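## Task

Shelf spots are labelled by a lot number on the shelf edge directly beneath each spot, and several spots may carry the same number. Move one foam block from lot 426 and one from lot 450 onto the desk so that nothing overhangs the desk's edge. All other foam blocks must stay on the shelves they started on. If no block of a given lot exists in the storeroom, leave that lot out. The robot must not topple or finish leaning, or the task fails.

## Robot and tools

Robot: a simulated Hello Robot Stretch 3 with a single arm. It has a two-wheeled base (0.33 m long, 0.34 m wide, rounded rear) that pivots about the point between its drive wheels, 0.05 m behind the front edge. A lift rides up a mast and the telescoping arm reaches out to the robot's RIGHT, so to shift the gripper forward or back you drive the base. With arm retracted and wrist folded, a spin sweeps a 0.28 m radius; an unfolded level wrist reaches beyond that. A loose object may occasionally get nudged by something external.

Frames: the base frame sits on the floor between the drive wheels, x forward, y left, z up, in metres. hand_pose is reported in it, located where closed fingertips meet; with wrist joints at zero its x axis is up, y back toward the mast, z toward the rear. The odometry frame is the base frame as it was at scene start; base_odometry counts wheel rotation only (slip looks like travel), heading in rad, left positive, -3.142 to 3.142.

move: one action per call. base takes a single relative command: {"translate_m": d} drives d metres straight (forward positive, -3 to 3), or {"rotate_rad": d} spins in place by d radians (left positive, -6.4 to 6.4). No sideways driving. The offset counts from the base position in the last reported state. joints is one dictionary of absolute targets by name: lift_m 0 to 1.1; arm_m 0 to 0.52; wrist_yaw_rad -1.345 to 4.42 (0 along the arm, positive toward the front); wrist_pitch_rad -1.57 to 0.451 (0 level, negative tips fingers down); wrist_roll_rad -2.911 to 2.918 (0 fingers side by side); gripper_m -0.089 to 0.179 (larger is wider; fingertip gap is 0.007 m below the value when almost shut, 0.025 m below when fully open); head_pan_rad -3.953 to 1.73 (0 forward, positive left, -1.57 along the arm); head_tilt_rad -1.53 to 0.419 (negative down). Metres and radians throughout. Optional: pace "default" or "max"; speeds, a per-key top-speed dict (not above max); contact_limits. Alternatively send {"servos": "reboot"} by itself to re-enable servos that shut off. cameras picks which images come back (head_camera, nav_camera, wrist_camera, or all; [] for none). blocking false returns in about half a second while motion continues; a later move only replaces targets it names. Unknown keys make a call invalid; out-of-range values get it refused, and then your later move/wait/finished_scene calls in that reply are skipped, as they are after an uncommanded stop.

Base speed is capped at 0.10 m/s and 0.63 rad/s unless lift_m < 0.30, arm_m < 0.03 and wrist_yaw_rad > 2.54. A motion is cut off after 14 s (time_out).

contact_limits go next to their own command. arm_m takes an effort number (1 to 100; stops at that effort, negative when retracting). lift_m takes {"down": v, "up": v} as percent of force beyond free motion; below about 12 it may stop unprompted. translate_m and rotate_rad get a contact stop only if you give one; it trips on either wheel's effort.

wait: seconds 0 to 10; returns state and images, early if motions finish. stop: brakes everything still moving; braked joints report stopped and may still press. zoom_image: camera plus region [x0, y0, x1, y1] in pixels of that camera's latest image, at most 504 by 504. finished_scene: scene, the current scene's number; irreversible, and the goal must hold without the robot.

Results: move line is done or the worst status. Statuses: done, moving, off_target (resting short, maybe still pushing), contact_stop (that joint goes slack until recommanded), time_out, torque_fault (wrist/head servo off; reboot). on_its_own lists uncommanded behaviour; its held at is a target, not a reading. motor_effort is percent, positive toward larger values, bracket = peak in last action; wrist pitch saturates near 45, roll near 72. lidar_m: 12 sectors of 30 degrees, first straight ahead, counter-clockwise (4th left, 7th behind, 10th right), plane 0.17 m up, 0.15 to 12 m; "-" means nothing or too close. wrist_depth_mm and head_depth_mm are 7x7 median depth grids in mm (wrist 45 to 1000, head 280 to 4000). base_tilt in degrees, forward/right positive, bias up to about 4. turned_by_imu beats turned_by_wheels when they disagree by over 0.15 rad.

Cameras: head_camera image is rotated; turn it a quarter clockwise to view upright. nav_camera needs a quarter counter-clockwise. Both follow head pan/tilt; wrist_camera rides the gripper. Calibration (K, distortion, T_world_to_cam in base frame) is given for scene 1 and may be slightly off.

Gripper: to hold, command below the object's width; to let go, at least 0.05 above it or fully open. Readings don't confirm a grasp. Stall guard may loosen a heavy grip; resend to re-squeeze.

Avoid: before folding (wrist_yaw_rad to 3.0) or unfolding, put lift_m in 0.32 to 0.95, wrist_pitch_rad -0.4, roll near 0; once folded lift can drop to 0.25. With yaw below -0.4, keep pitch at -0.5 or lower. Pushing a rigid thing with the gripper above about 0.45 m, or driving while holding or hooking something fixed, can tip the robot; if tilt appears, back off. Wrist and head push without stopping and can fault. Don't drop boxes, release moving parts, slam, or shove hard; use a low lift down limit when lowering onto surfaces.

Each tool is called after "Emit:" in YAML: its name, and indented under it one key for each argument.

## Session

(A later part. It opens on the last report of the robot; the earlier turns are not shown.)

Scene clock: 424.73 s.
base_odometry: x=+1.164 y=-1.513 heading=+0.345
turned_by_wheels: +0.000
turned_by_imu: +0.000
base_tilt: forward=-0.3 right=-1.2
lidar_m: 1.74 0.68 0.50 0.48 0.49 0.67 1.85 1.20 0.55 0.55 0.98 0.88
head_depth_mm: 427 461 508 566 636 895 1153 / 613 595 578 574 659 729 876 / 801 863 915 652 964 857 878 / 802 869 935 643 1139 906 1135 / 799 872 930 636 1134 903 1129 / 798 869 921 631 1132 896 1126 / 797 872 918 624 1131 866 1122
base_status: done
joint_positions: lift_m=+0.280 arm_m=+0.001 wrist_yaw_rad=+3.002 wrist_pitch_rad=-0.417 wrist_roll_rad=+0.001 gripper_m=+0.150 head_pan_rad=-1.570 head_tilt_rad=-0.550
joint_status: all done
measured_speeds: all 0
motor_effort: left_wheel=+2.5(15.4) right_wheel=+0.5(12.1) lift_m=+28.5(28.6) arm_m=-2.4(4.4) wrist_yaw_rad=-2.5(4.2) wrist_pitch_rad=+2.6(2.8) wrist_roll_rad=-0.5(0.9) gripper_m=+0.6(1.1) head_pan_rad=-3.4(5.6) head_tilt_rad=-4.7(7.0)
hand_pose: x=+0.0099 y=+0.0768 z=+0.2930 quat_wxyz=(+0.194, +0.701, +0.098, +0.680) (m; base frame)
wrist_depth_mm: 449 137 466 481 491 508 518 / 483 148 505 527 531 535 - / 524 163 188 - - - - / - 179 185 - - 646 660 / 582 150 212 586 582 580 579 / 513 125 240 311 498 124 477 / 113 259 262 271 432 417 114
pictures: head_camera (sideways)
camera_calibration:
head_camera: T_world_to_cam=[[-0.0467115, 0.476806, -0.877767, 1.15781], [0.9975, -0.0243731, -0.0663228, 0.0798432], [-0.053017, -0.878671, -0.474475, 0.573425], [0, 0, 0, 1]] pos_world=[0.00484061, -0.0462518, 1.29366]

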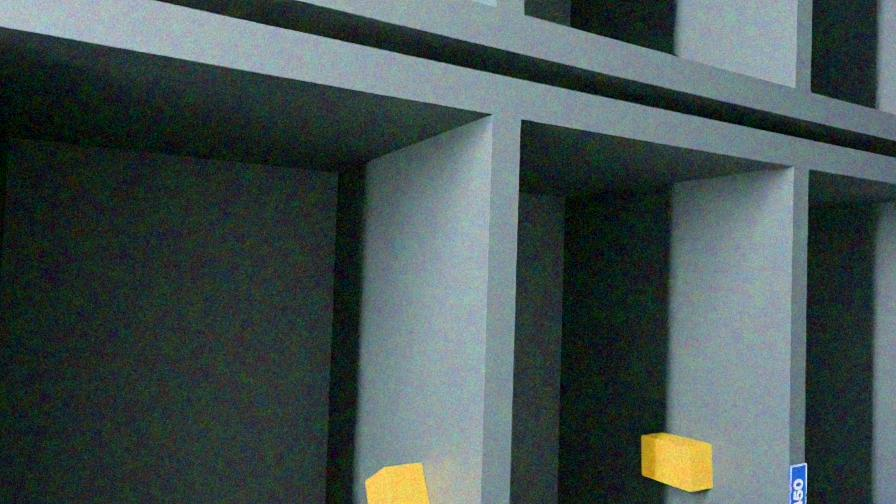

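Emit:
zoom_image:
  camera: "head_camera"
  region: [770, 454, 820, 504]

Emit:
move:
  base: {"translate_m":0.266}
  joints: {"lift_m":0.535}
  cameras: ["nav_camera"]

Emit:
move:
  joints: {"wrist_yaw_rad":0}
  cameras: []

Emit:
move:
  joints: {"wrist_pitch_rad":-0.23,"arm_m":0.1}
  cameras: ["wrist_camera"]

Scaled by 10.080 from the camera's 896x504 image, which has a finer 1280x720 frame.

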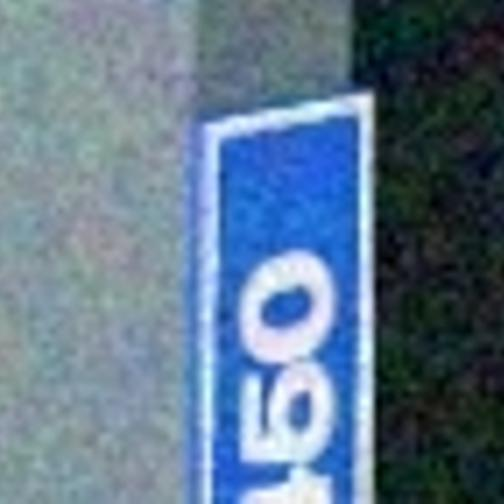

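Scene clock: 440.30 s.
move: done
base_odometry: x=+1.414 y=-1.423 heading=+0.345
turned_by_wheels: +0.000
turned_by_imu: +0.000
base_tilt: forward=-0.4 right=-1.1
lidar_m: 1.48 0.68 0.49 0.48 0.50 0.68 1.86 1.40 0.67 0.98 0.68 1.54
head_depth_mm: 802 875 937 664 1055 922 975 / 801 872 935 658 1127 913 1143 / 802 870 934 652 1138 912 1139 / 801 869 929 639 1136 883 1134 / 799 869 931 634 1132 900 1127 / 800 869 929 629 1130 896 1123 / 796 868 914 625 1128 891 1117
base_status: done
joint_positions: lift_m=+0.535 arm_m=+0.001 wrist_yaw_rad=+3.002 wrist_pitch_rad=-0.417 wrist_roll_rad=+0.001 gripper_m=+0.150 head_pan_rad=-1.570 head_tilt_rad=-0.550
joint_status: all done
measured_speeds: all 0
motor_effort: left_wheel=+6.9(10.3) right_wheel=+3.5(11.0) lift_m=+29.2(32.5) arm_m=-0.8(2.0) wrist_yaw_rad=-2.2(3.8) wrist_pitch_rad=+2.6(2.7) wrist_roll_rad=-0.7(0.8) gripper_m=+0.5(1.3) head_pan_rad=-3.3(3.8) head_tilt_rad=-4.1(5.5)
hand_pose: x=+0.0099 y=+0.0768 z=+0.5480 quat_wxyz=(+0.194, +0.701, +0.098, +0.680) (m; base frame)
wrist_depth_mm: 447 137 468 479 493 507 521 / 486 147 507 524 528 539 - / 522 162 187 - - - - / - 178 185 - - - - / - 149 207 - - 140 - / - 125 234 768 770 124 766 / 681 680 277 704 704 664 114
pictures: nav_camera (sideways)
camera_calibration:
nav_camera: T_world_to_cam=[[0.0173804, -0.50002, 0.86584, -1.08367], [-0.999791, -0.0180414, 0.00965036, 0.0437562], [0.0107956, -0.865826, -0.500228, 0.604207], [0, 0, 0, 1]] pos_world=[0.0560588, -0.0179258, 1.2401]

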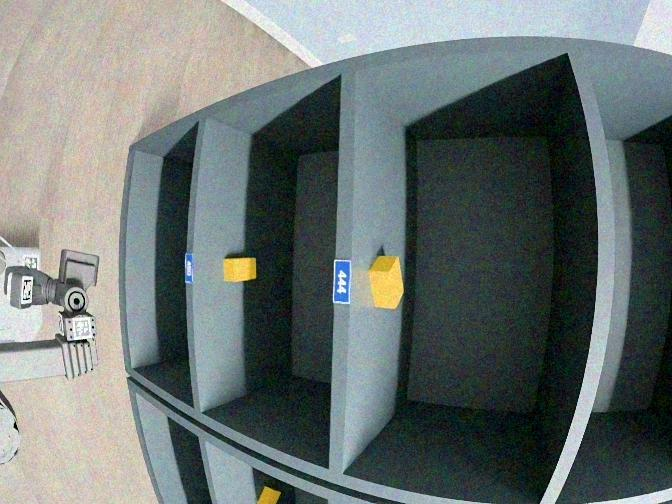

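Scene clock: 442.80 s.
move: done
base_odometry: x=+1.414 y=-1.423 heading=+0.345
turned_by_wheels: +0.000
turned_by_imu: +0.000
base_tilt: forward=-0.3 right=-1.2
lidar_m: 1.48 0.68 0.50 0.48 0.49 0.67 1.85 1.39 0.67 0.98 0.68 1.54
head_depth_mm: 803 876 935 664 1048 924 981 / 801 876 933 657 1127 914 1144 / 798 871 931 648 1141 908 1139 / 801 872 933 638 1136 880 1135 / 799 867 930 635 1139 898 1123 / 797 867 925 629 1129 897 1121 / 796 866 914 624 1133 888 1120
base_status: not commanded
joint_positions: lift_m=+0.535 arm_m=+0.001 wrist_yaw_rad=+0.003 wrist_pitch_rad=-0.417 wrist_roll_rad=+0.001 gripper_m=+0.150 head_pan_rad=-1.570 head_tilt_rad=-0.550
joint_status: all done
measured_speeds: all 0
motor_effort: left_wheel=+7.0(7.3) right_wheel=+3.5(4.7) lift_m=+29.6(30.3) arm_m=-0.2(1.1) wrist_yaw_rad=-2.9(5.6) wrist_pitch_rad=+2.6(2.8) wrist_roll_rad=-0.7(0.9) gripper_m=+0.2(1.1) head_pan_rad=-2.7(3.5) head_tilt_rad=-4.6(5.1)
hand_pose: x=-0.0208 y=-0.3701 z=+0.5480 quat_wxyz=(+0.692, +0.147, -0.692, -0.146) (m; base frame)
wrist_depth_mm: - - - - - - - / - - - - - - - / 323 322 319 315 310 308 306 / - - - - - - - / - 146 - - - 142 - / - 125 - - - 124 - / 113 119 - - - - 111
pictures: none
No camera images: "cameras" was empty.

Scene clock: 444.77 s.
move: done
base_odometry: x=+1.414 y=-1.423 heading=+0.345
turned_by_wheels: +0.000
turned_by_imu: +0.000
base_tilt: forward=-0.3 right=-1.3
lidar_m: 1.48 0.68 0.49 0.48 0.49 0.68 1.86 1.40 0.67 0.98 0.68 1.54
head_depth_mm: 798 874 934 663 1046 922 983 / 801 873 934 656 1125 917 1138 / 800 872 933 650 1134 911 1114 / 801 870 932 638 1138 880 810 / 797 870 931 636 1130 898 1112 / 798 870 924 631 1130 892 1123 / 795 868 914 623 1124 888 1121
base_status: not commanded
joint_positions: lift_m=+0.535 arm_m=+0.100 wrist_yaw_rad=+0.003 wrist_pitch_rad=-0.253 wrist_roll_rad=+0.001 gripper_m=+0.150 head_pan_rad=-1.570 head_tilt_rad=-0.550
joint_status: all done
measured_speeds: all 0
motor_effort: left_wheel=+6.9(7.3) right_wheel=+3.7(4.8) lift_m=+26.9(30.0) arm_m=+12.5(14.3) wrist_yaw_rad=-3.1(4.5) wrist_pitch_rad=+3.7(5.9) wrist_roll_rad=-0.8(0.8) gripper_m=+0.5(0.9) head_pan_rad=-2.7(3.4) head_tilt_rad=-4.2(4.8)
hand_pose: x=-0.0208 y=-0.4870 z=+0.5863 quat_wxyz=(+0.701, +0.090, -0.702, -0.089) (m; base frame)
wrist_depth_mm: - - - - - - 546 / - - - - - - - / - - - - - - - / - - 314 328 327 324 321 / 272 256 268 267 265 265 263 / 243 125 237 234 234 137 224 / - 119 - - - - 111
pictures: wrist_camera
camera_calibration:
wrist_camera: T_world_to_cam=[[-0.998861, -0.0429929, -0.0206827, -0.0229532], [-0.000303866, 0.439241, -0.898369, 0.773207], [0.0477082, -0.89734, -0.438753, -0.012604], [0, 0, 0, 1]] pos_world=[-0.0220908, -0.351921, 0.688621]

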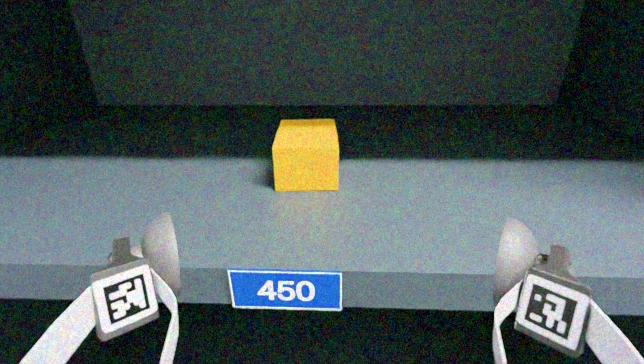

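Emit:
move:
  base: {"translate_m":0.027}
  cameras: []

Emit:
move:
  joints: {"arm_m":0.32}
  contact_limits: {"arm_m":35}
  cameras: ["wrist_camera"]

Emit:
move:
  joints: {"gripper_m":0.03}
  cameras: ["wrist_camera"]

Scene clock: 452.47 s.
move: done
base_odometry: x=+1.440 y=-1.414 heading=+0.345
turned_by_wheels: +0.000
turned_by_imu: +0.000
base_tilt: forward=-0.3 right=-1.3
lidar_m: 1.46 0.68 0.49 0.48 0.49 0.67 1.86 1.40 0.68 0.98 0.67 1.51
head_depth_mm: 801 874 935 665 1076 923 1048 / 798 876 934 656 1130 914 1149 / 800 871 930 650 1138 910 1114 / 797 870 930 633 1138 879 813 / 800 873 933 636 1135 901 1100 / 798 868 925 631 1130 897 1121 / 797 871 918 623 1100 891 1118
base_status: done
joint_positions: lift_m=+0.535 arm_m=+0.100 wrist_yaw_rad=+0.003 wrist_pitch_rad=-0.253 wrist_roll_rad=+0.001 gripper_m=+0.150 head_pan_rad=-1.570 head_tilt_rad=-0.550
joint_status: not commanded
measured_speeds: all 0
motor_effort: left_wheel=+5.9(10.9) right_wheel=+3.8(8.6) lift_m=+24.7(24.9) arm_m=+10.3(11.4) wrist_yaw_rad=-3.1(4.2) wrist_pitch_rad=+3.8(3.9) wrist_roll_rad=-0.4(0.9) gripper_m=+0.3(1.1) head_pan_rad=-3.3(3.4) head_tilt_rad=-4.4(4.9)
hand_pose: x=-0.0208 y=-0.4870 z=+0.5863 quat_wxyz=(+0.701, +0.090, -0.702, -0.089) (m; base frame)
wrist_depth_mm: - - - - - - 558 / - - - - - - 581 / - - - - - - - / - - 314 326 325 325 324 / 272 256 270 267 266 267 263 / 244 125 237 - 233 137 224 / - 122 - - - - 111
pictures: none
No camera images: "cameras" was empty.

Scene clock: 455.33 s.
move: done
base_odometry: x=+1.440 y=-1.414 heading=+0.345
turned_by_wheels: +0.000
turned_by_imu: +0.000
base_tilt: forward=-0.3 right=-1.2
lidar_m: 1.46 0.68 0.50 0.48 0.49 0.67 1.85 1.40 0.68 0.98 0.67 1.51
head_depth_mm: 800 877 935 662 1072 923 1047 / 799 874 934 658 1130 916 1119 / 798 873 929 650 1136 895 589 / 801 868 932 631 1138 719 1111 / 797 874 932 637 1133 900 1132 / 798 868 923 629 1134 897 1128 / 798 865 918 623 1096 890 1122
base_status: not commanded
joint_positions: lift_m=+0.535 arm_m=+0.320 wrist_yaw_rad=+0.003 wrist_pitch_rad=-0.252 wrist_roll_rad=+0.001 gripper_m=+0.150 head_pan_rad=-1.570 head_tilt_rad=-0.550
joint_status: all done
measured_speeds: all 0
motor_effort: left_wheel=+6.1(6.6) right_wheel=+4.5(4.7) lift_m=+27.8(27.8) arm_m=+12.6(15.5) wrist_yaw_rad=-3.2(4.6) wrist_pitch_rad=+3.7(3.8) wrist_roll_rad=-0.3(0.8) gripper_m=+0.8(1.1) head_pan_rad=-2.8(3.5) head_tilt_rad=-3.3(4.9)
contact_limits: arm_m 35 (drawing in: default 31, maximum 55; extending or still: default 39, maximum 69)
hand_pose: x=-0.0208 y=-0.7071 z=+0.5864 quat_wxyz=(+0.701, +0.090, -0.702, -0.088) (m; base frame)
wrist_depth_mm: 390 387 378 380 372 370 365 / - - 399 394 391 394 387 / - - - - - - - / - - 330 328 325 323 322 / 269 257 268 279 265 262 262 / 218 125 209 152 207 137 207 / 113 172 177 129 175 175 114
pictures: wrist_camera
camera_calibration:
wrist_camera: T_world_to_cam=[[-0.998866, -0.0429118, -0.0206256, -0.0324045], [-0.000304548, 0.438958, -0.898507, 0.869773], [0.0476103, -0.897482, -0.438474, -0.210295], [0, 0, 0, 1]] pos_world=[-0.0220907, -0.571921, 0.688621]

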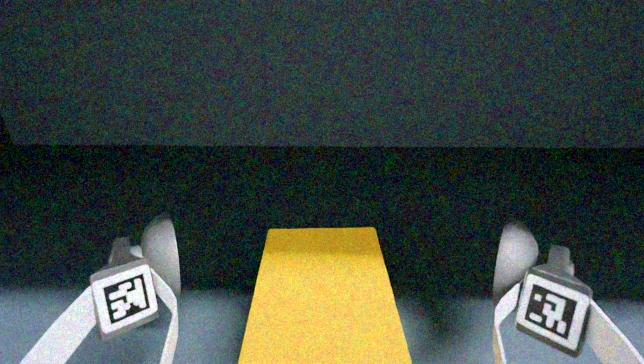

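Scene clock: 457.07 s.
move: done
base_odometry: x=+1.440 y=-1.414 heading=+0.345
turned_by_wheels: +0.000
turned_by_imu: +0.000
base_tilt: forward=-0.4 right=-1.2
lidar_m: 1.46 0.68 0.50 0.48 0.49 0.67 1.86 1.40 0.68 0.98 0.67 1.51
head_depth_mm: 801 872 936 662 1076 924 1043 / 799 871 934 657 1127 914 1118 / 803 868 932 650 1141 908 590 / 796 868 929 631 1140 720 1113 / 800 869 934 636 1138 901 1126 / 797 871 925 631 1133 892 1119 / 796 868 917 624 1097 887 1123
base_status: not commanded
joint_positions: lift_m=+0.535 arm_m=+0.320 wrist_yaw_rad=+0.003 wrist_pitch_rad=-0.252 wrist_roll_rad=+0.001 gripper_m=+0.030 head_pan_rad=-1.570 head_tilt_rad=-0.550
joint_status: all done
measured_speeds: all 0
motor_effort: left_wheel=+6.0(6.7) right_wheel=+3.6(5.0) lift_m=+29.5(29.5) arm_m=+12.2(13.5) wrist_yaw_rad=-2.3(4.0) wrist_pitch_rad=+3.7(3.8) wrist_roll_rad=-0.6(0.9) gripper_m=-8.7(81.8) head_pan_rad=-3.3(3.3) head_tilt_rad=-3.5(4.5)
contact_limits: arm_m 35 (drawing in: default 31, maximum 55; extending or still: default 39, maximum 69)
hand_pose: x=-0.0208 y=-0.7071 z=+0.5864 quat_wxyz=(+0.701, +0.090, -0.702, -0.088) (m; base frame)
wrist_depth_mm: 389 388 384 379 375 370 364 / - - 402 397 395 392 391 / - - - - - - - / - 315 331 325 325 325 321 / 270 269 257 279 243 264 262 / 218 226 128 152 126 214 214 / 184 172 177 128 132 180 180
pictures: wrist_camera
camera_calibration:
wrist_camera: T_world_to_cam=[[-0.998866, -0.0429118, -0.0206256, -0.0324045], [-0.000304548, 0.438958, -0.898507, 0.869773], [0.0476103, -0.897482, -0.438474, -0.210295], [0, 0, 0, 1]] pos_world=[-0.0220907, -0.571921, 0.688621]

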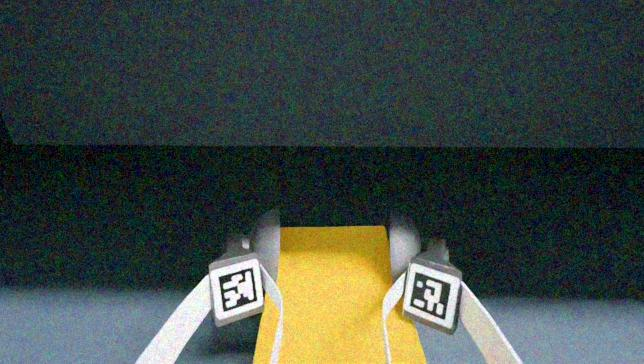

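Emit:
move:
  joints: {"gripper_m":0.015}
  cameras: []

Emit:
move:
  joints: {"lift_m":0.61}
  cameras: []

Emit:
move:
  joints: {"arm_m":0}
  cameras: ["wrist_camera"]

Scene clock: 463.30 s.
move: done
base_odometry: x=+1.440 y=-1.414 heading=+0.345
turned_by_wheels: +0.000
turned_by_imu: +0.000
base_tilt: forward=-0.3 right=-1.0
lidar_m: 1.46 0.68 0.50 0.48 0.49 0.67 1.85 1.40 0.68 0.98 0.66 1.51
head_depth_mm: 801 871 935 663 1073 921 1047 / 801 872 933 657 1126 918 1120 / 801 876 930 649 1141 910 589 / 798 871 930 630 1135 722 1107 / 797 869 930 637 1130 902 1134 / 799 870 924 630 1133 897 1128 / 796 870 913 624 1096 893 1120
base_status: not commanded
joint_positions: lift_m=+0.535 arm_m=+0.320 wrist_yaw_rad=+0.003 wrist_pitch_rad=-0.252 wrist_roll_rad=+0.001 gripper_m=+0.016 head_pan_rad=-1.570 head_tilt_rad=-0.550
joint_status: all done
measured_speeds: all 0
motor_effort: left_wheel=+6.0(6.6) right_wheel=+3.3(4.3) lift_m=+30.0(30.2) arm_m=+11.7(13.0) wrist_yaw_rad=-2.8(3.6) wrist_pitch_rad=+3.7(3.8) wrist_roll_rad=-0.6(0.8) gripper_m=-13.5(68.2) head_pan_rad=-2.4(3.2) head_tilt_rad=-3.3(4.1)
contact_limits: arm_m 35 (drawing in: default 31, maximum 55; extending or still: default 39, maximum 69)
hand_pose: x=-0.0208 y=-0.7071 z=+0.5864 quat_wxyz=(+0.701, +0.090, -0.702, -0.088) (m; base frame)
wrist_depth_mm: 390 386 382 378 376 372 367 / - - 398 395 397 395 387 / - - - - - - - / - 317 329 324 324 323 319 / 270 268 256 281 171 263 261 / 218 226 127 151 124 214 213 / 183 178 177 127 129 180 180
pictures: none
No camera images: "cameras" was empty.

Scene clock: 464.80 s.
move: done
base_odometry: x=+1.440 y=-1.414 heading=+0.345
turned_by_wheels: +0.000
turned_by_imu: +0.000
base_tilt: forward=-0.4 right=-1.1
lidar_m: 1.46 0.68 0.50 0.48 0.49 0.67 1.85 1.40 0.68 0.98 0.67 1.51
head_depth_mm: 802 873 938 665 1073 921 1049 / 800 872 935 656 1126 914 795 / 799 873 932 649 1135 583 1117 / 798 870 930 630 1137 610 1136 / 801 872 928 637 1131 900 1125 / 798 868 927 632 1131 895 1126 / 798 865 915 624 1092 888 1117
base_status: not commanded
joint_positions: lift_m=+0.610 arm_m=+0.320 wrist_yaw_rad=+0.003 wrist_pitch_rad=-0.252 wrist_roll_rad=+0.001 gripper_m=+0.016 head_pan_rad=-1.570 head_tilt_rad=-0.550
joint_status: all done
measured_speeds: all 0
motor_effort: left_wheel=+6.6(6.7) right_wheel=+3.5(4.5) lift_m=+26.8(32.4) arm_m=+11.7(13.1) wrist_yaw_rad=-3.4(4.1) wrist_pitch_rad=+3.7(3.8) wrist_roll_rad=-0.6(0.9) gripper_m=-13.4(13.8) head_pan_rad=-2.2(3.0) head_tilt_rad=-3.6(4.3)
contact_limits: arm_m 35 (drawing in: default 31, maximum 55; extending or still: default 39, maximum 69)
hand_pose: x=-0.0208 y=-0.7071 z=+0.6614 quat_wxyz=(+0.701, +0.090, -0.702, -0.088) (m; base frame)
wrist_depth_mm: 393 384 382 381 372 371 365 / - - 399 397 395 393 386 / - - - - - - - / - - - - - - - / - - 154 170 149 - - / 314 314 127 152 124 305 318 / 273 100 262 128 128 269 266
pictures: none
No camera images: "cameras" was empty.

Scene clock: 468.37 s.
move: done
base_odometry: x=+1.440 y=-1.414 heading=+0.345
turned_by_wheels: +0.000
turned_by_imu: +0.000
base_tilt: forward=-0.3 right=-1.2
lidar_m: 1.46 0.68 0.50 0.48 0.49 0.67 1.86 1.39 0.68 0.98 0.67 1.52
head_depth_mm: 800 875 935 665 1071 922 1040 / 801 874 931 657 1129 922 1143 / 799 875 930 649 1136 908 1141 / 799 871 928 630 1139 906 629 / 798 869 932 637 1135 901 1128 / 798 868 928 629 1136 893 1120 / 797 866 917 625 1095 891 1120
base_status: not commanded
joint_positions: lift_m=+0.610 arm_m=+0.001 wrist_yaw_rad=+0.003 wrist_pitch_rad=-0.252 wrist_roll_rad=+0.001 gripper_m=+0.016 head_pan_rad=-1.570 head_tilt_rad=-0.550
joint_status: all done
measured_speeds: all 0
motor_effort: left_wheel=+6.0(6.5) right_wheel=+3.9(4.7) lift_m=+26.2(27.5) arm_m=-12.4(13.8) wrist_yaw_rad=-2.8(4.5) wrist_pitch_rad=+3.6(3.8) wrist_roll_rad=-0.6(0.9) gripper_m=-13.3(14.0) head_pan_rad=-2.0(3.1) head_tilt_rad=-3.3(4.7)
hand_pose: x=-0.0208 y=-0.3876 z=+0.6614 quat_wxyz=(+0.701, +0.090, -0.702, -0.088) (m; base frame)
wrist_depth_mm: - - - - - - - / - - - - - - - / - - - - - - - / 533 - - - - - - / - - 154 170 149 - - / - - 127 151 124 - - / - 100 - 128 124 776 -
pictures: wrist_camera
camera_calibration:
wrist_camera: T_world_to_cam=[[-0.998866, -0.0429118, -0.0206256, -0.0171516], [-0.000304548, 0.438958, -0.898507, 0.796958], [0.0476103, -0.897482, -0.438474, 0.109246], [0, 0, 0, 1]] pos_world=[-0.0220907, -0.252521, 0.763621]

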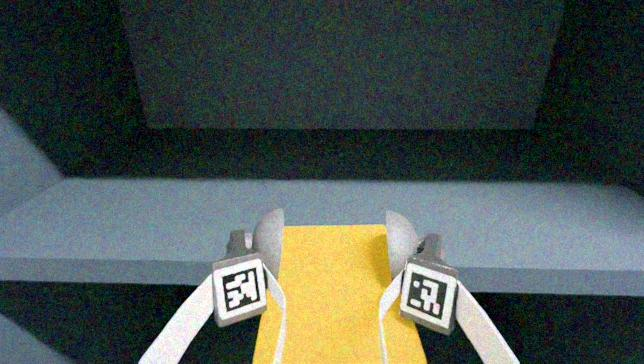

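Emit:
move:
  joints: {"lift_m":0.85,"wrist_yaw_rad":1.57}
  base: {"translate_m":0.95}
  cameras: ["nav_camera"]

Scene clock: 512.13 s.
move: done
base_odometry: x=+2.333 y=-1.092 heading=+0.345
turned_by_wheels: +0.000
turned_by_imu: +0.000
base_tilt: forward=-0.3 right=-1.3
lidar_m: 0.52 0.54 0.50 0.48 0.50 0.67 1.87 0.75 0.73 2.03 0.73 0.54
head_depth_mm: 2703 2974 3298 2748 1988 1301 1281 / 2733 2962 3197 2731 1972 1550 1343 / 2726 2968 3230 2691 1953 1535 1334 / 2712 2955 3248 2664 1930 1525 1296 / 2737 2964 3240 2651 1934 1516 1256 / 2261 2318 2379 2371 1910 1511 1251 / 1504 1525 1558 1578 1627 1479 1246
base_status: done
joint_positions: lift_m=+0.850 arm_m=+0.001 wrist_yaw_rad=+1.567 wrist_pitch_rad=-0.252 wrist_roll_rad=+0.001 gripper_m=+0.016 head_pan_rad=-1.570 head_tilt_rad=-0.550
joint_status: all done
measured_speeds: all 0
motor_effort: left_wheel=+6.9(10.4) right_wheel=+2.9(10.9) lift_m=+24.5(32.9) arm_m=-7.4(12.9) wrist_yaw_rad=+2.0(6.3) wrist_pitch_rad=+3.7(3.8) wrist_roll_rad=-0.7(0.9) gripper_m=-13.2(14.0) head_pan_rad=-2.6(3.0) head_tilt_rad=-2.4(4.3)
hand_pose: x=+0.2207 y=-0.1465 z=+0.9014 quat_wxyz=(+0.560, +0.558, -0.434, +0.432) (m; base frame)
wrist_depth_mm: - - - - - - - / - - - - - - - / - - - - - - - / - - - - - - - / - - 155 170 149 - - / - - 127 152 124 - - / - 100 - 128 124 - -
pictures: nav_camera (sideways)
camera_calibration:
nav_camera: T_world_to_cam=[[0.0173804, -0.50002, 0.86584, -1.08367], [-0.999791, -0.0180414, 0.00965036, 0.0437562], [0.0107956, -0.865826, -0.500228, 0.604207], [0, 0, 0, 1]] pos_world=[0.0560588, -0.0179258, 1.2401]

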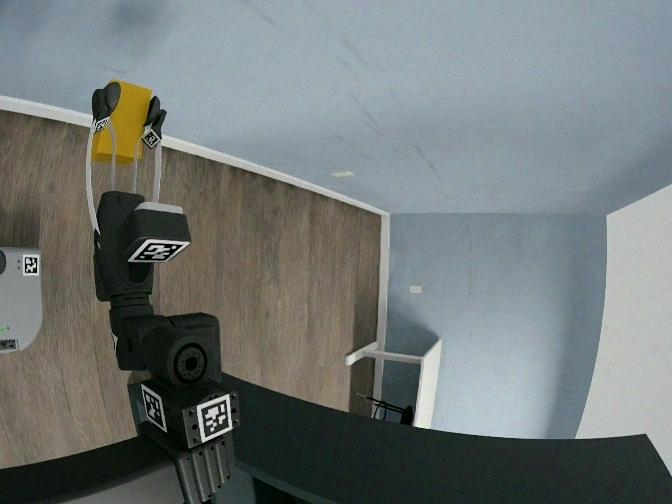

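Emit:
move:
  base: {"rotate_rad":-1.6}
  cameras: ["nav_camera"]

Emit:
move:
  base: {"translate_m":1.25}
  cameras: ["nav_camera"]

Scene clock: 520.03 s.
move: done
base_odometry: x=+2.333 y=-1.092 heading=-1.254
turned_by_wheels: -1.600
turned_by_imu: -1.574
base_tilt: forward=-0.4 right=-1.3
lidar_m: 2.13 0.75 0.54 0.52 0.54 0.50 0.48 0.49 0.67 1.77 1.41 0.73
head_depth_mm: 1304 1283 1265 1248 1226 1212 1201 / 1897 1842 1814 1773 1736 1501 1341 / 3402 3267 3178 2586 1976 1540 1340 / 3441 3816 - 2692 1937 1534 1292 / 3546 3749 - 2663 1935 1538 1262 / 2758 2873 3037 2474 1915 1506 1248 / 1907 2023 2218 1828 1738 1513 1251
base_status: done
joint_positions: lift_m=+0.850 arm_m=+0.001 wrist_yaw_rad=+1.567 wrist_pitch_rad=-0.252 wrist_roll_rad=+0.001 gripper_m=+0.016 head_pan_rad=-1.570 head_tilt_rad=-0.550
joint_status: not commanded
measured_speeds: all 0
motor_effort: left_wheel=+7.9(12.4) right_wheel=-10.5(13.6) lift_m=+25.4(25.8) arm_m=-12.2(12.5) wrist_yaw_rad=+1.3(3.5) wrist_pitch_rad=+3.6(3.8) wrist_roll_rad=-0.8(0.8) gripper_m=-13.3(14.1) head_pan_rad=-1.9(2.7) head_tilt_rad=-2.8(3.3)
hand_pose: x=+0.2207 y=-0.1465 z=+0.9014 quat_wxyz=(+0.560, +0.558, -0.434, +0.432) (m; base frame)
wrist_depth_mm: - - - - - - - / - - - - - - - / - - - - - - - / - - - - - - - / - - - - - - - / - - 126 152 126 - - / - 100 - 128 128 - -
pictures: nav_camera (sideways)
camera_calibration:
nav_camera: T_world_to_cam=[[0.0173804, -0.50002, 0.86584, -1.08367], [-0.999791, -0.0180414, 0.00965036, 0.0437562], [0.0107956, -0.865826, -0.500228, 0.604207], [0, 0, 0, 1]] pos_world=[0.0560588, -0.0179258, 1.2401]

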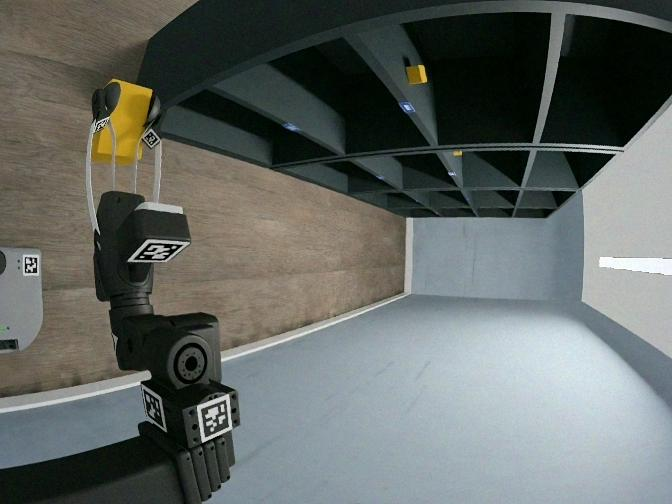

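Scene clock: 533.67 s.
move: done
base_odometry: x=+2.723 y=-2.280 heading=-1.254
turned_by_wheels: +0.000
turned_by_imu: +0.000
base_tilt: forward=-0.3 right=-1.4
lidar_m: 2.02 0.78 0.56 0.54 0.55 0.75 1.72 0.69 0.55 0.95 2.06 1.79
head_depth_mm: 711 698 686 676 668 678 740 / 1032 1005 982 962 949 930 911 / 1886 1786 1731 1662 1610 1451 1305 / 3385 3603 3674 2661 1942 1537 1293 / 3409 3716 - 2664 1958 1528 1256 / 3374 3590 3728 2624 1934 1518 1247 / 3482 3686 3813 2584 1907 1499 1257
base_status: done
joint_positions: lift_m=+0.850 arm_m=+0.001 wrist_yaw_rad=+1.567 wrist_pitch_rad=-0.252 wrist_roll_rad=+0.001 gripper_m=+0.016 head_pan_rad=-1.570 head_tilt_rad=-0.550
joint_status: not commanded
measured_speeds: all 0
motor_effort: left_wheel=+3.2(12.1) right_wheel=+7.2(10.5) lift_m=+27.4(27.6) arm_m=-10.0(12.7) wrist_yaw_rad=+1.0(3.8) wrist_pitch_rad=+3.7(3.8) wrist_roll_rad=-0.5(0.9) gripper_m=-13.5(14.0) head_pan_rad=-2.1(2.9) head_tilt_rad=-1.4(3.2)
hand_pose: x=+0.2207 y=-0.1465 z=+0.9014 quat_wxyz=(+0.560, +0.558, -0.434, +0.432) (m; base frame)
wrist_depth_mm: - - - - - - - / - - - - - - - / - - - - - - - / - - - - - - - / - - - - - - - / - - 127 151 126 - - / - - - 128 128 - -
pictures: nav_camera (sideways)
camera_calibration:
nav_camera: T_world_to_cam=[[0.0173804, -0.50002, 0.86584, -1.08367], [-0.999791, -0.0180414, 0.00965036, 0.0437562], [0.0107956, -0.865826, -0.500228, 0.604207], [0, 0, 0, 1]] pos_world=[0.0560588, -0.0179258, 1.2401]

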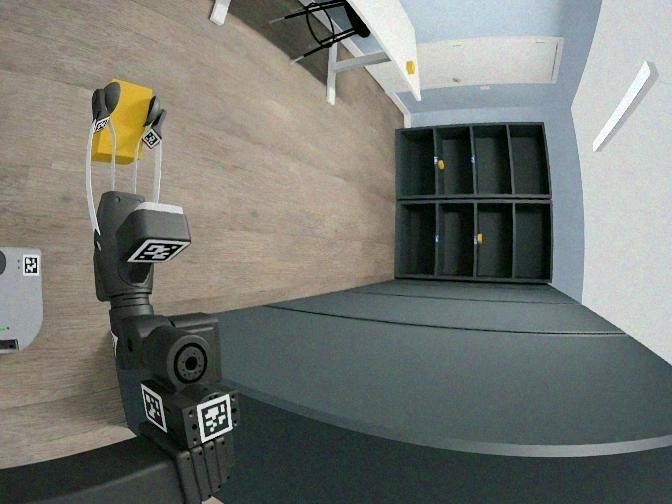

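Emit:
move:
  base: {"translate_m":0.75}
  cameras: []

Emit:
move:
  base: {"rotate_rad":1.615}
  cameras: ["nav_camera"]

Scene clock: 554.17 s.
move: done
base_odometry: x=+2.956 y=-2.993 heading=-1.254
turned_by_wheels: +0.000
turned_by_imu: +0.000
base_tilt: forward=-0.3 right=-1.2
lidar_m: 1.29 0.79 0.57 0.55 0.57 0.77 2.03 1.11 1.40 3.68 1.19 1.17
head_depth_mm: 2723 2664 2594 2504 2002 1550 1319 / 3405 3517 3542 2717 1972 1561 1347 / 3451 3795 3794 2688 1947 1533 1332 / 3379 3614 3730 2648 1959 1532 1292 / 3396 3723 - 2662 1947 1523 1255 / 3449 3583 3705 2617 1916 1515 1258 / 3394 3670 1856 2448 1903 1501 1248
base_status: done
joint_positions: lift_m=+0.850 arm_m=+0.001 wrist_yaw_rad=+1.567 wrist_pitch_rad=-0.252 wrist_roll_rad=+0.001 gripper_m=+0.016 head_pan_rad=-1.570 head_tilt_rad=-0.550
joint_status: not commanded
measured_speeds: all 0
motor_effort: left_wheel=+4.8(11.7) right_wheel=+4.7(11.9) lift_m=+28.9(29.0) arm_m=-8.0(9.8) wrist_yaw_rad=+1.3(3.6) wrist_pitch_rad=+3.7(3.9) wrist_roll_rad=-0.3(1.0) gripper_m=-13.4(13.9) head_pan_rad=-1.1(2.3) head_tilt_rad=-1.4(2.6)
hand_pose: x=+0.2207 y=-0.1465 z=+0.9014 quat_wxyz=(+0.560, +0.558, -0.434, +0.432) (m; base frame)
wrist_depth_mm: - - - - - - - / - - - - - - - / - - - - - - - / - - - - - - - / - - - - - - - / - - 127 152 126 - - / - - - 128 128 - -
pictures: none
No camera images: "cameras" was empty.

Scene clock: 557.83 s.
move: done
base_odometry: x=+2.956 y=-2.993 heading=+0.360
turned_by_wheels: +1.615
turned_by_imu: +1.589
base_tilt: forward=-0.3 right=-1.3
lidar_m: 0.55 0.57 0.79 2.26 1.26 1.44 3.70 1.17 1.18 1.29 0.76 0.56
head_depth_mm: 1056 1147 1256 1399 1568 1553 1323 / 1054 1146 1267 1402 1577 1551 1349 / 1052 1144 1262 1400 1575 1546 1336 / 1061 1149 1255 1400 1585 1535 1302 / 1054 1158 1269 1407 1589 1529 1261 / 1058 1159 1270 1410 1590 1510 1255 / 1060 1157 1265 1411 1550 1468 1253
base_status: done
joint_positions: lift_m=+0.850 arm_m=+0.001 wrist_yaw_rad=+1.567 wrist_pitch_rad=-0.252 wrist_roll_rad=+0.001 gripper_m=+0.016 head_pan_rad=-1.570 head_tilt_rad=-0.550
joint_status: not commanded
measured_speeds: all 0
motor_effort: left_wheel=-8.7(12.8) right_wheel=+8.4(12.5) lift_m=+28.6(29.8) arm_m=-12.1(12.6) wrist_yaw_rad=+1.6(3.1) wrist_pitch_rad=+3.7(3.8) wrist_roll_rad=-0.6(0.8) gripper_m=-13.8(13.8) head_pan_rad=-2.1(2.1) head_tilt_rad=-1.3(2.1)
hand_pose: x=+0.2207 y=-0.1465 z=+0.9014 quat_wxyz=(+0.560, +0.558, -0.434, +0.432) (m; base frame)
wrist_depth_mm: - - - - - - - / - - - - - - - / - - - - - - - / - - - - - - - / - - 154 170 149 - - / - - 126 152 124 - - / 688 100 - 128 124 - -
pictures: nav_camera (sideways)
camera_calibration:
nav_camera: T_world_to_cam=[[0.0173804, -0.50002, 0.86584, -1.08367], [-0.999791, -0.0180414, 0.00965036, 0.0437562], [0.0107956, -0.865826, -0.500228, 0.604207], [0, 0, 0, 1]] pos_world=[0.0560588, -0.0179258, 1.2401]

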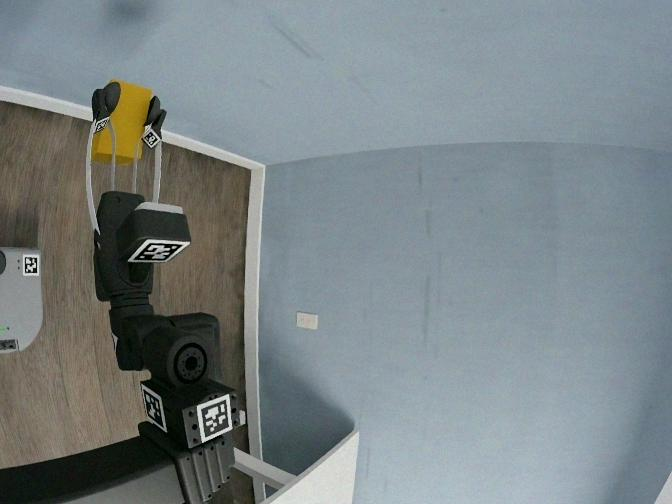

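Emit:
move:
  base: {"translate_m":-1.3}
  joints: {"wrist_yaw_rad":0,"head_tilt_rad":-0.6}

Scene clock: 574.77 s.
move: done
base_odometry: x=+1.740 y=-3.451 heading=+0.360
turned_by_wheels: +0.000
turned_by_imu: -0.001
base_tilt: forward=-0.1 right=-1.2
lidar_m: 1.83 1.91 1.05 1.02 1.06 1.46 2.43 1.10 0.66 0.79 0.92 1.82
head_depth_mm: 1036 1141 1268 1130 843 709 1348 / 1043 1141 1255 1131 835 707 - / 1037 1136 1265 1114 828 489 328 / 1037 1146 1267 1102 824 303 301 / 1043 1145 1271 1090 818 713 1221 / 1041 1143 1273 1083 813 711 1222 / 1043 1143 1279 1068 807 707 1211
base_status: done
joint_positions: lift_m=+0.850 arm_m=+0.001 wrist_yaw_rad=+0.003 wrist_pitch_rad=-0.252 wrist_roll_rad=+0.001 gripper_m=+0.016 head_pan_rad=-1.570 head_tilt_rad=-0.600
joint_status: all done
measured_speeds: all 0
motor_effort: left_wheel=-4.5(12.2) right_wheel=-7.2(11.6) lift_m=+27.8(30.2) arm_m=-2.3(11.1) wrist_yaw_rad=-2.0(6.7) wrist_pitch_rad=+3.7(3.8) wrist_roll_rad=-0.7(0.9) gripper_m=-13.3(14.1) head_pan_rad=-0.9(2.1) head_tilt_rad=-4.6(7.2)
hand_pose: x=-0.0208 y=-0.3876 z=+0.9014 quat_wxyz=(+0.701, +0.090, -0.702, -0.088) (m; base frame)
wrist_depth_mm: - - - - - - - / - - - - - - - / - - - - - - - / - - - - - - - / - - 155 170 149 - - / - - 127 151 124 - - / - 100 - 128 124 - -
pictures: head_camera (sideways), nav_camera (sideways), wrist_camera
camera_calibration:
head_camera: T_world_to_cam=[[-0.0466927, 0.520089, -0.852835, 1.12535], [0.997496, -0.0211216, -0.0674936, 0.0813585], [-0.0531159, -0.853851, -0.517801, 0.62975], [0, 0, 0, 1]] pos_world=[0.00484038, -0.0458484, 1.29131]
nav_camera: T_world_to_cam=[[0.0174641, -0.542579, 0.839823, -1.04979], [-0.999789, -0.0185451, 0.00880924, 0.0448547], [0.0107949, -0.8398, -0.542789, 0.659576], [0, 0, 0, 1]] pos_world=[0.0560588, -0.0148501, 1.23925]
wrist_camera: T_world_to_cam=[[-0.998866, -0.0429118, -0.0206256, -0.0122014], [-0.000304548, 0.438958, -0.898507, 1.0126], [0.0476103, -0.897482, -0.438474, 0.21448], [0, 0, 0, 1]] pos_world=[-0.0220907, -0.252521, 1.00362]

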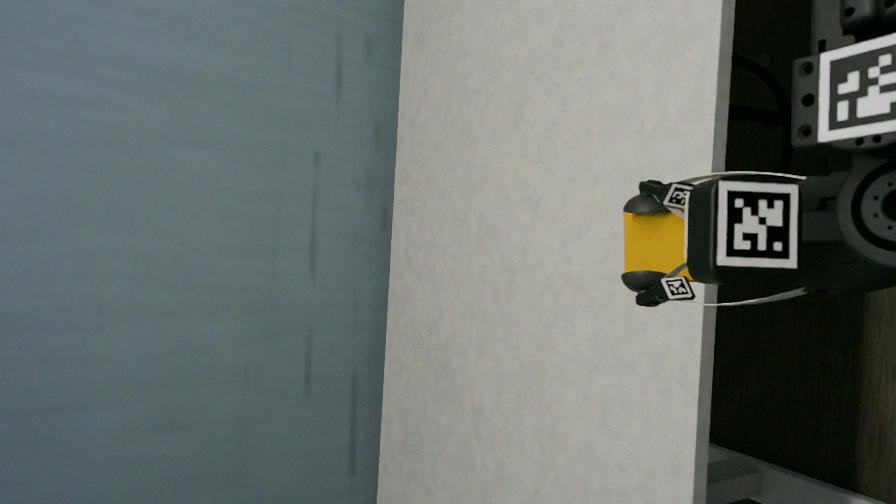

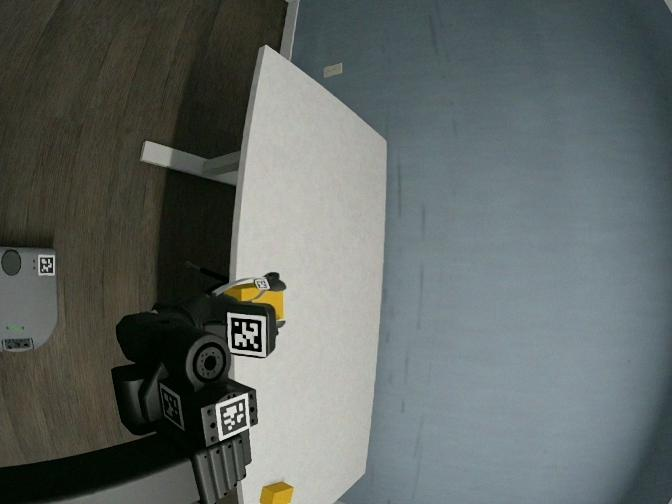

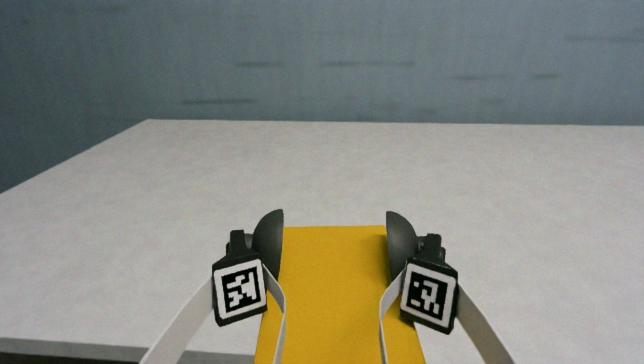

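Emit:
move:
  joints: {"arm_m":0.27,"lift_m":0.75}
  cameras: []

Emit:
move:
  joints: {"lift_m":0.69}
  speeds: {"lift_m":0.03}
  contact_limits: {"lift_m":{"down":13}}

Scene clock: 581.80 s.
move: done
base_odometry: x=+1.740 y=-3.451 heading=+0.360
turned_by_wheels: +0.000
turned_by_imu: +0.000
base_tilt: forward=-0.3 right=-1.3
lidar_m: 1.83 1.92 1.05 1.02 1.06 1.47 2.44 1.10 0.66 0.78 0.92 1.82
head_depth_mm: 1037 1139 1258 1133 841 690 325 / 1039 1137 1263 1123 805 391 330 / 1034 1147 1266 1112 488 662 1235 / 1041 1147 1266 1102 571 678 1225 / 1041 1140 1270 1089 817 714 1229 / 1046 1145 1270 1078 810 712 1219 / 1042 1145 1269 1066 806 707 1211
base_status: not commanded
joint_positions: lift_m=+0.750 arm_m=+0.270 wrist_yaw_rad=+0.003 wrist_pitch_rad=-0.252 wrist_roll_rad=+0.001 gripper_m=+0.016 head_pan_rad=-1.570 head_tilt_rad=-0.600
joint_status: all done
measured_speeds: all 0
motor_effort: left_wheel=-4.3(5.1) right_wheel=-7.3(8.1) lift_m=+29.2(29.2) arm_m=+12.4(15.2) wrist_yaw_rad=-2.5(4.3) wrist_pitch_rad=+3.8(3.8) wrist_roll_rad=-0.7(0.8) gripper_m=-13.1(13.8) head_pan_rad=-1.3(1.8) head_tilt_rad=-5.3(5.7)
hand_pose: x=-0.0208 y=-0.6571 z=+0.8014 quat_wxyz=(+0.701, +0.090, -0.702, -0.088) (m; base frame)
wrist_depth_mm: - - - - - - - / - - - - - - - / - - - - - - - / - - - - - - - / - - 154 170 149 - - / - - 127 152 124 - - / - 100 - 128 124 - -
pictures: none
No camera images: "cameras" was empty.

Scene clock: 584.23 s.
move: done
base_odometry: x=+1.740 y=-3.451 heading=+0.360
turned_by_wheels: +0.000
turned_by_imu: +0.000
base_tilt: forward=-0.3 right=-1.3
lidar_m: 1.83 1.91 1.05 1.02 1.06 1.47 2.44 1.10 0.66 0.79 0.92 1.82
head_depth_mm: 1036 1140 1268 1138 841 712 1246 / 1037 1142 1258 1134 839 477 381 / 1039 1142 1271 1108 829 512 1211 / 1038 1144 1272 1103 763 549 1227 / 1040 1146 1271 1095 817 715 1219 / 1044 1142 1273 1082 811 710 1214 / 1043 1152 1274 1071 805 706 1217
base_status: not commanded
joint_positions: lift_m=+0.690 arm_m=+0.270 wrist_yaw_rad=+0.002 wrist_pitch_rad=-0.146 wrist_roll_rad=-0.003 gripper_m=+0.016 head_pan_rad=-1.570 head_tilt_rad=-0.600
joint_status: all done
measured_speeds: all 0
on_its_own: wrist_pitch_rad is at rest, and its effort (-16.0) is outside its rest range (-8 to +12)
motor_effort: left_wheel=-4.2(5.0) right_wheel=-6.9(8.3) lift_m=+12.7(26.9) arm_m=+9.2(12.8) wrist_yaw_rad=-3.0(4.2) wrist_pitch_rad=-16.0(16.3) wrist_roll_rad=+0.7(1.0) gripper_m=-13.6(14.0) head_pan_rad=-1.0(1.5) head_tilt_rad=-4.4(5.5)
contact_limits: lift_m down 13 (down: maximum 72; up: maximum 65)
hand_pose: x=-0.0209 y=-0.6650 z=+0.7676 quat_wxyz=(+0.706, +0.053, -0.704, -0.051) (m; base frame)
wrist_depth_mm: - - - - - - - / - - - - - - - / - - - - - - - / - - - - - - - / - - 154 171 148 - - / - - 127 147 126 - - / - 100 125 119 121 - -
pictures: head_camera (sideways), nav_camera (sideways), wrist_camera
camera_calibration:
head_camera: T_world_to_cam=[[-0.0466892, 0.520161, -0.852791, 1.12529], [0.997496, -0.0211159, -0.0674913, 0.0813558], [-0.0531138, -0.853807, -0.517873, 0.629846], [0, 0, 0, 1]] pos_world=[0.0048404, -0.0458481, 1.29131]
nav_camera: T_world_to_cam=[[0.0174637, -0.542695, 0.839748, -1.0497], [-0.999789, -0.018546, 0.00880639, 0.0448582], [0.0107948, -0.839725, -0.542905, 0.659721], [0, 0, 0, 1]] pos_world=[0.0560588, -0.0148496, 1.23925]
wrist_camera: T_world_to_cam=[[-0.998917, -0.0448894, -0.012259, -0.0347123], [-0.00379196, 0.341094, -0.940021, 0.980819], [0.0463785, -0.938957, -0.340895, -0.195533], [0, 0, 0, 1]] pos_world=[-0.021887, -0.519707, 0.854909]

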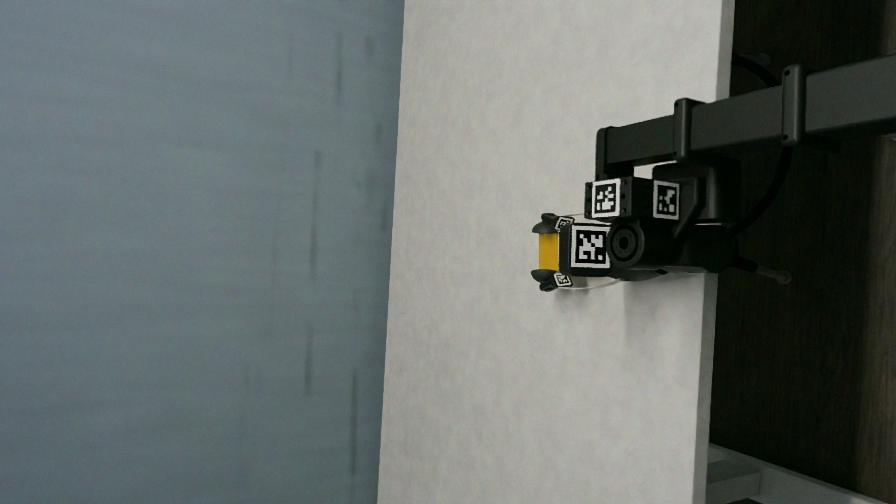

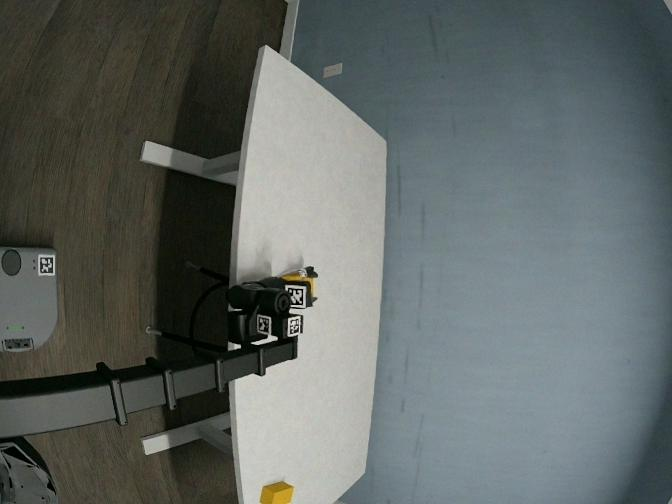

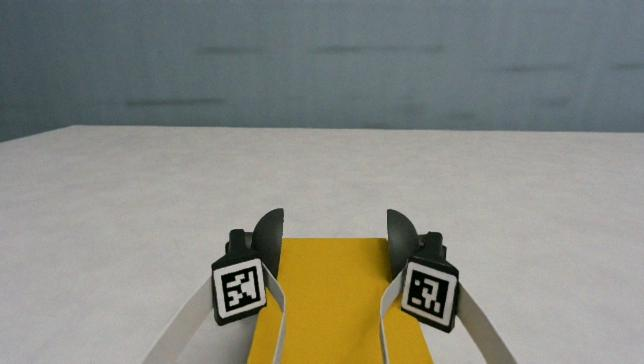

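Emit:
move:
  joints: {"lift_m":0.708}
  speeds: {"lift_m":0.04}
  cameras: []

Emit:
move:
  joints: {"gripper_m":0.15}
  cameras: ["wrist_camera"]

Emit:
move:
  joints: {"arm_m":0.0}
  cameras: ["head_camera","wrist_camera"]

Scene clock: 591.33 s.
move: done
base_odometry: x=+1.740 y=-3.451 heading=+0.360
turned_by_wheels: +0.000
turned_by_imu: +0.000
base_tilt: forward=-0.3 right=-1.2
lidar_m: 1.83 1.91 1.05 1.02 1.06 1.46 2.43 1.10 0.66 0.78 0.91 1.82
head_depth_mm: 1038 1133 1264 1137 843 712 1226 / 1035 1144 1265 1125 835 441 363 / 1041 1147 1268 1117 748 505 1236 / 1039 1147 1266 1100 601 588 1225 / 1038 1139 1269 1092 815 716 1219 / 1042 1143 1274 1082 812 712 1218 / 1048 1144 1274 1068 805 707 1211
base_status: not commanded
joint_positions: lift_m=+0.708 arm_m=+0.270 wrist_yaw_rad=+0.002 wrist_pitch_rad=-0.207 wrist_roll_rad=-0.003 gripper_m=+0.016 head_pan_rad=-1.570 head_tilt_rad=-0.600
joint_status: all done
measured_speeds: all 0
motor_effort: left_wheel=-3.9(4.3) right_wheel=-6.2(7.4) lift_m=+28.1(28.2) arm_m=+3.1(4.8) wrist_yaw_rad=-2.6(3.3) wrist_pitch_rad=-4.7(15.9) wrist_roll_rad=+0.8(0.9) gripper_m=-13.3(13.7) head_pan_rad=-1.3(1.3) head_tilt_rad=-3.7(4.5)
hand_pose: x=-0.0210 y=-0.6608 z=+0.7705 quat_wxyz=(+0.705, +0.074, -0.702, -0.072) (m; base frame)
wrist_depth_mm: - - - - - - - / - - - - - - - / - - - - - - - / - - - - - - - / - - 154 171 149 - - / - - 127 150 126 - - / - 100 - 124 124 - -
pictures: none
No camera images: "cameras" was empty.

Scene clock: 593.23 s.
move: done
base_odometry: x=+1.740 y=-3.451 heading=+0.360
turned_by_wheels: +0.000
turned_by_imu: +0.000
base_tilt: forward=-0.4 right=-1.1
lidar_m: 1.83 1.91 1.05 1.02 1.06 1.46 2.44 1.10 0.66 0.79 0.91 1.82
head_depth_mm: 1035 1141 1269 1135 839 713 1217 / 1035 1144 1263 1122 836 441 363 / 1033 1143 1258 1115 749 505 1232 / 1038 1144 1272 1098 601 594 1231 / 1042 1141 1268 1085 791 716 1219 / 1043 1148 1264 1075 812 710 1219 / 1042 1149 1268 1069 806 707 1213
base_status: not commanded
joint_positions: lift_m=+0.708 arm_m=+0.270 wrist_yaw_rad=+0.002 wrist_pitch_rad=-0.243 wrist_roll_rad=-0.003 gripper_m=+0.150 head_pan_rad=-1.570 head_tilt_rad=-0.600
joint_status: all done
measured_speeds: all 0
motor_effort: left_wheel=-3.8(4.3) right_wheel=-5.9(6.3) lift_m=+24.1(28.3) arm_m=+0.8(3.6) wrist_yaw_rad=-2.2(4.4) wrist_pitch_rad=+2.0(4.8) wrist_roll_rad=+0.8(1.1) gripper_m=+0.5(81.6) head_pan_rad=-1.1(1.2) head_tilt_rad=-3.9(4.8)
hand_pose: x=-0.0210 y=-0.6579 z=+0.7616 quat_wxyz=(+0.703, +0.087, -0.701, -0.085) (m; base frame)
wrist_depth_mm: - - - - - - - / - - - - - - - / - - - - - - - / - - - - - - - / - 146 - 162 - 142 - / - 125 - 142 137 124 - / - 119 115 111 111 - 110
pictures: wrist_camera
camera_calibration:
wrist_camera: T_world_to_cam=[[-0.998926, -0.0433554, -0.0163719, -0.0303639], [-0.00389157, 0.430497, -0.902583, 1.00313], [0.0461799, -0.90155, -0.430204, -0.0983293], [0, 0, 0, 1]] pos_world=[-0.0218867, -0.52181, 0.86261]

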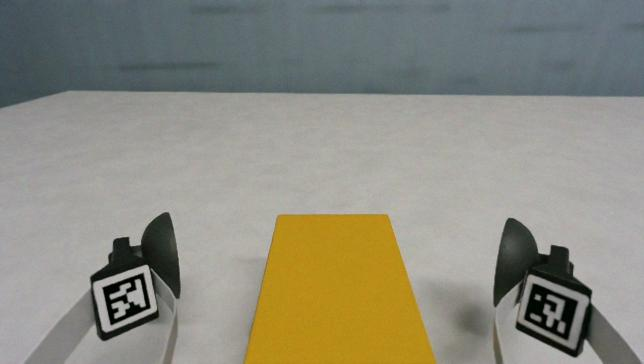

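Scene clock: 596.43 s.
move: done
base_odometry: x=+1.740 y=-3.451 heading=+0.360
turned_by_wheels: +0.000
turned_by_imu: +0.000
base_tilt: forward=-0.3 right=-1.2
lidar_m: 1.83 1.91 1.05 1.02 1.06 1.47 2.44 1.10 0.65 0.79 0.92 1.82
head_depth_mm: 1035 1141 1262 1131 840 712 1243 / 1042 1138 1270 1124 833 706 1213 / 1043 1139 1264 1111 829 682 1211 / 1039 1146 1264 1106 787 720 397 / 1043 1145 1267 1087 818 695 1197 / 1037 1143 1267 1079 810 710 1215 / 1038 1145 1267 1074 805 708 1206
base_status: not commanded
joint_positions: lift_m=+0.708 arm_m=+0.001 wrist_yaw_rad=+0.002 wrist_pitch_rad=-0.244 wrist_roll_rad=-0.003 gripper_m=+0.150 head_pan_rad=-1.570 head_tilt_rad=-0.600
joint_status: all done
measured_speeds: all 0
motor_effort: left_wheel=-3.7(4.4) right_wheel=-5.3(6.4) lift_m=+24.9(25.9) arm_m=-12.7(14.3) wrist_yaw_rad=-2.0(4.0) wrist_pitch_rad=+2.1(2.2) wrist_roll_rad=+0.8(1.0) gripper_m=+0.3(1.1) head_pan_rad=-0.5(1.5) head_tilt_rad=-3.6(4.7)
hand_pose: x=-0.0210 y=-0.3884 z=+0.7615 quat_wxyz=(+0.703, +0.087, -0.701, -0.086) (m; base frame)
wrist_depth_mm: - - - - - - - / - - - - - - - / - - - - - - - / - - - - - - - / - 146 - - - 141 - / - 126 - - - 124 - / 961 128 - - - 962 114
pictures: head_camera (sideways), wrist_camera
camera_calibration:
head_camera: T_world_to_cam=[[-0.0466892, 0.520161, -0.852791, 1.12529], [0.997496, -0.0211159, -0.0674913, 0.0813558], [-0.0531138, -0.853807, -0.517873, 0.629846], [0, 0, 0, 1]] pos_world=[0.0048404, -0.0458481, 1.29131]
wrist_camera: T_world_to_cam=[[-0.998926, -0.0433418, -0.0164047, -0.0186538], [-0.00389125, 0.431185, -0.902255, 0.886955], [0.0461788, -0.901222, -0.43089, 0.14518], [0, 0, 0, 1]] pos_world=[-0.0218867, -0.252411, 0.862511]

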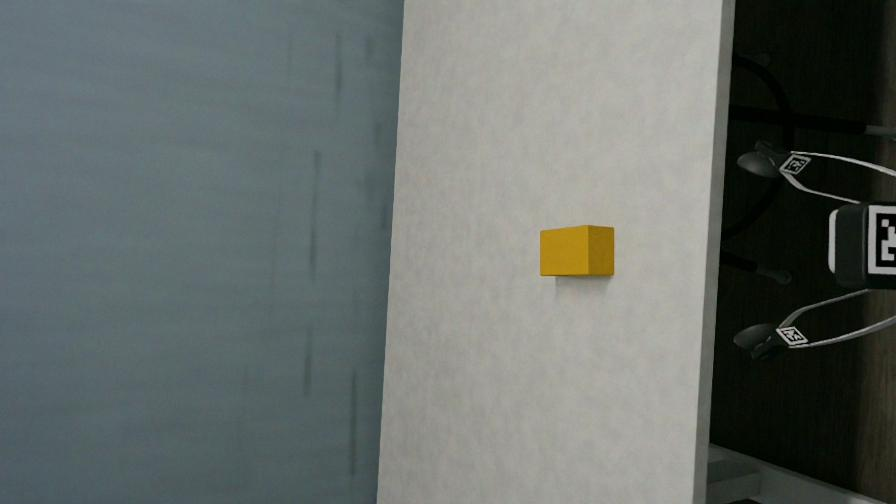

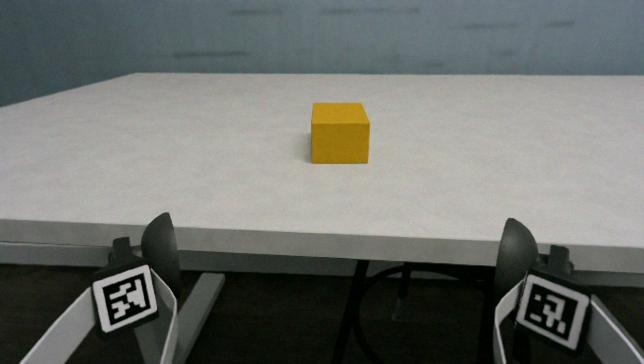

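Emit:
finished_scene:
  scene: 3

The scene is finished: the task was done.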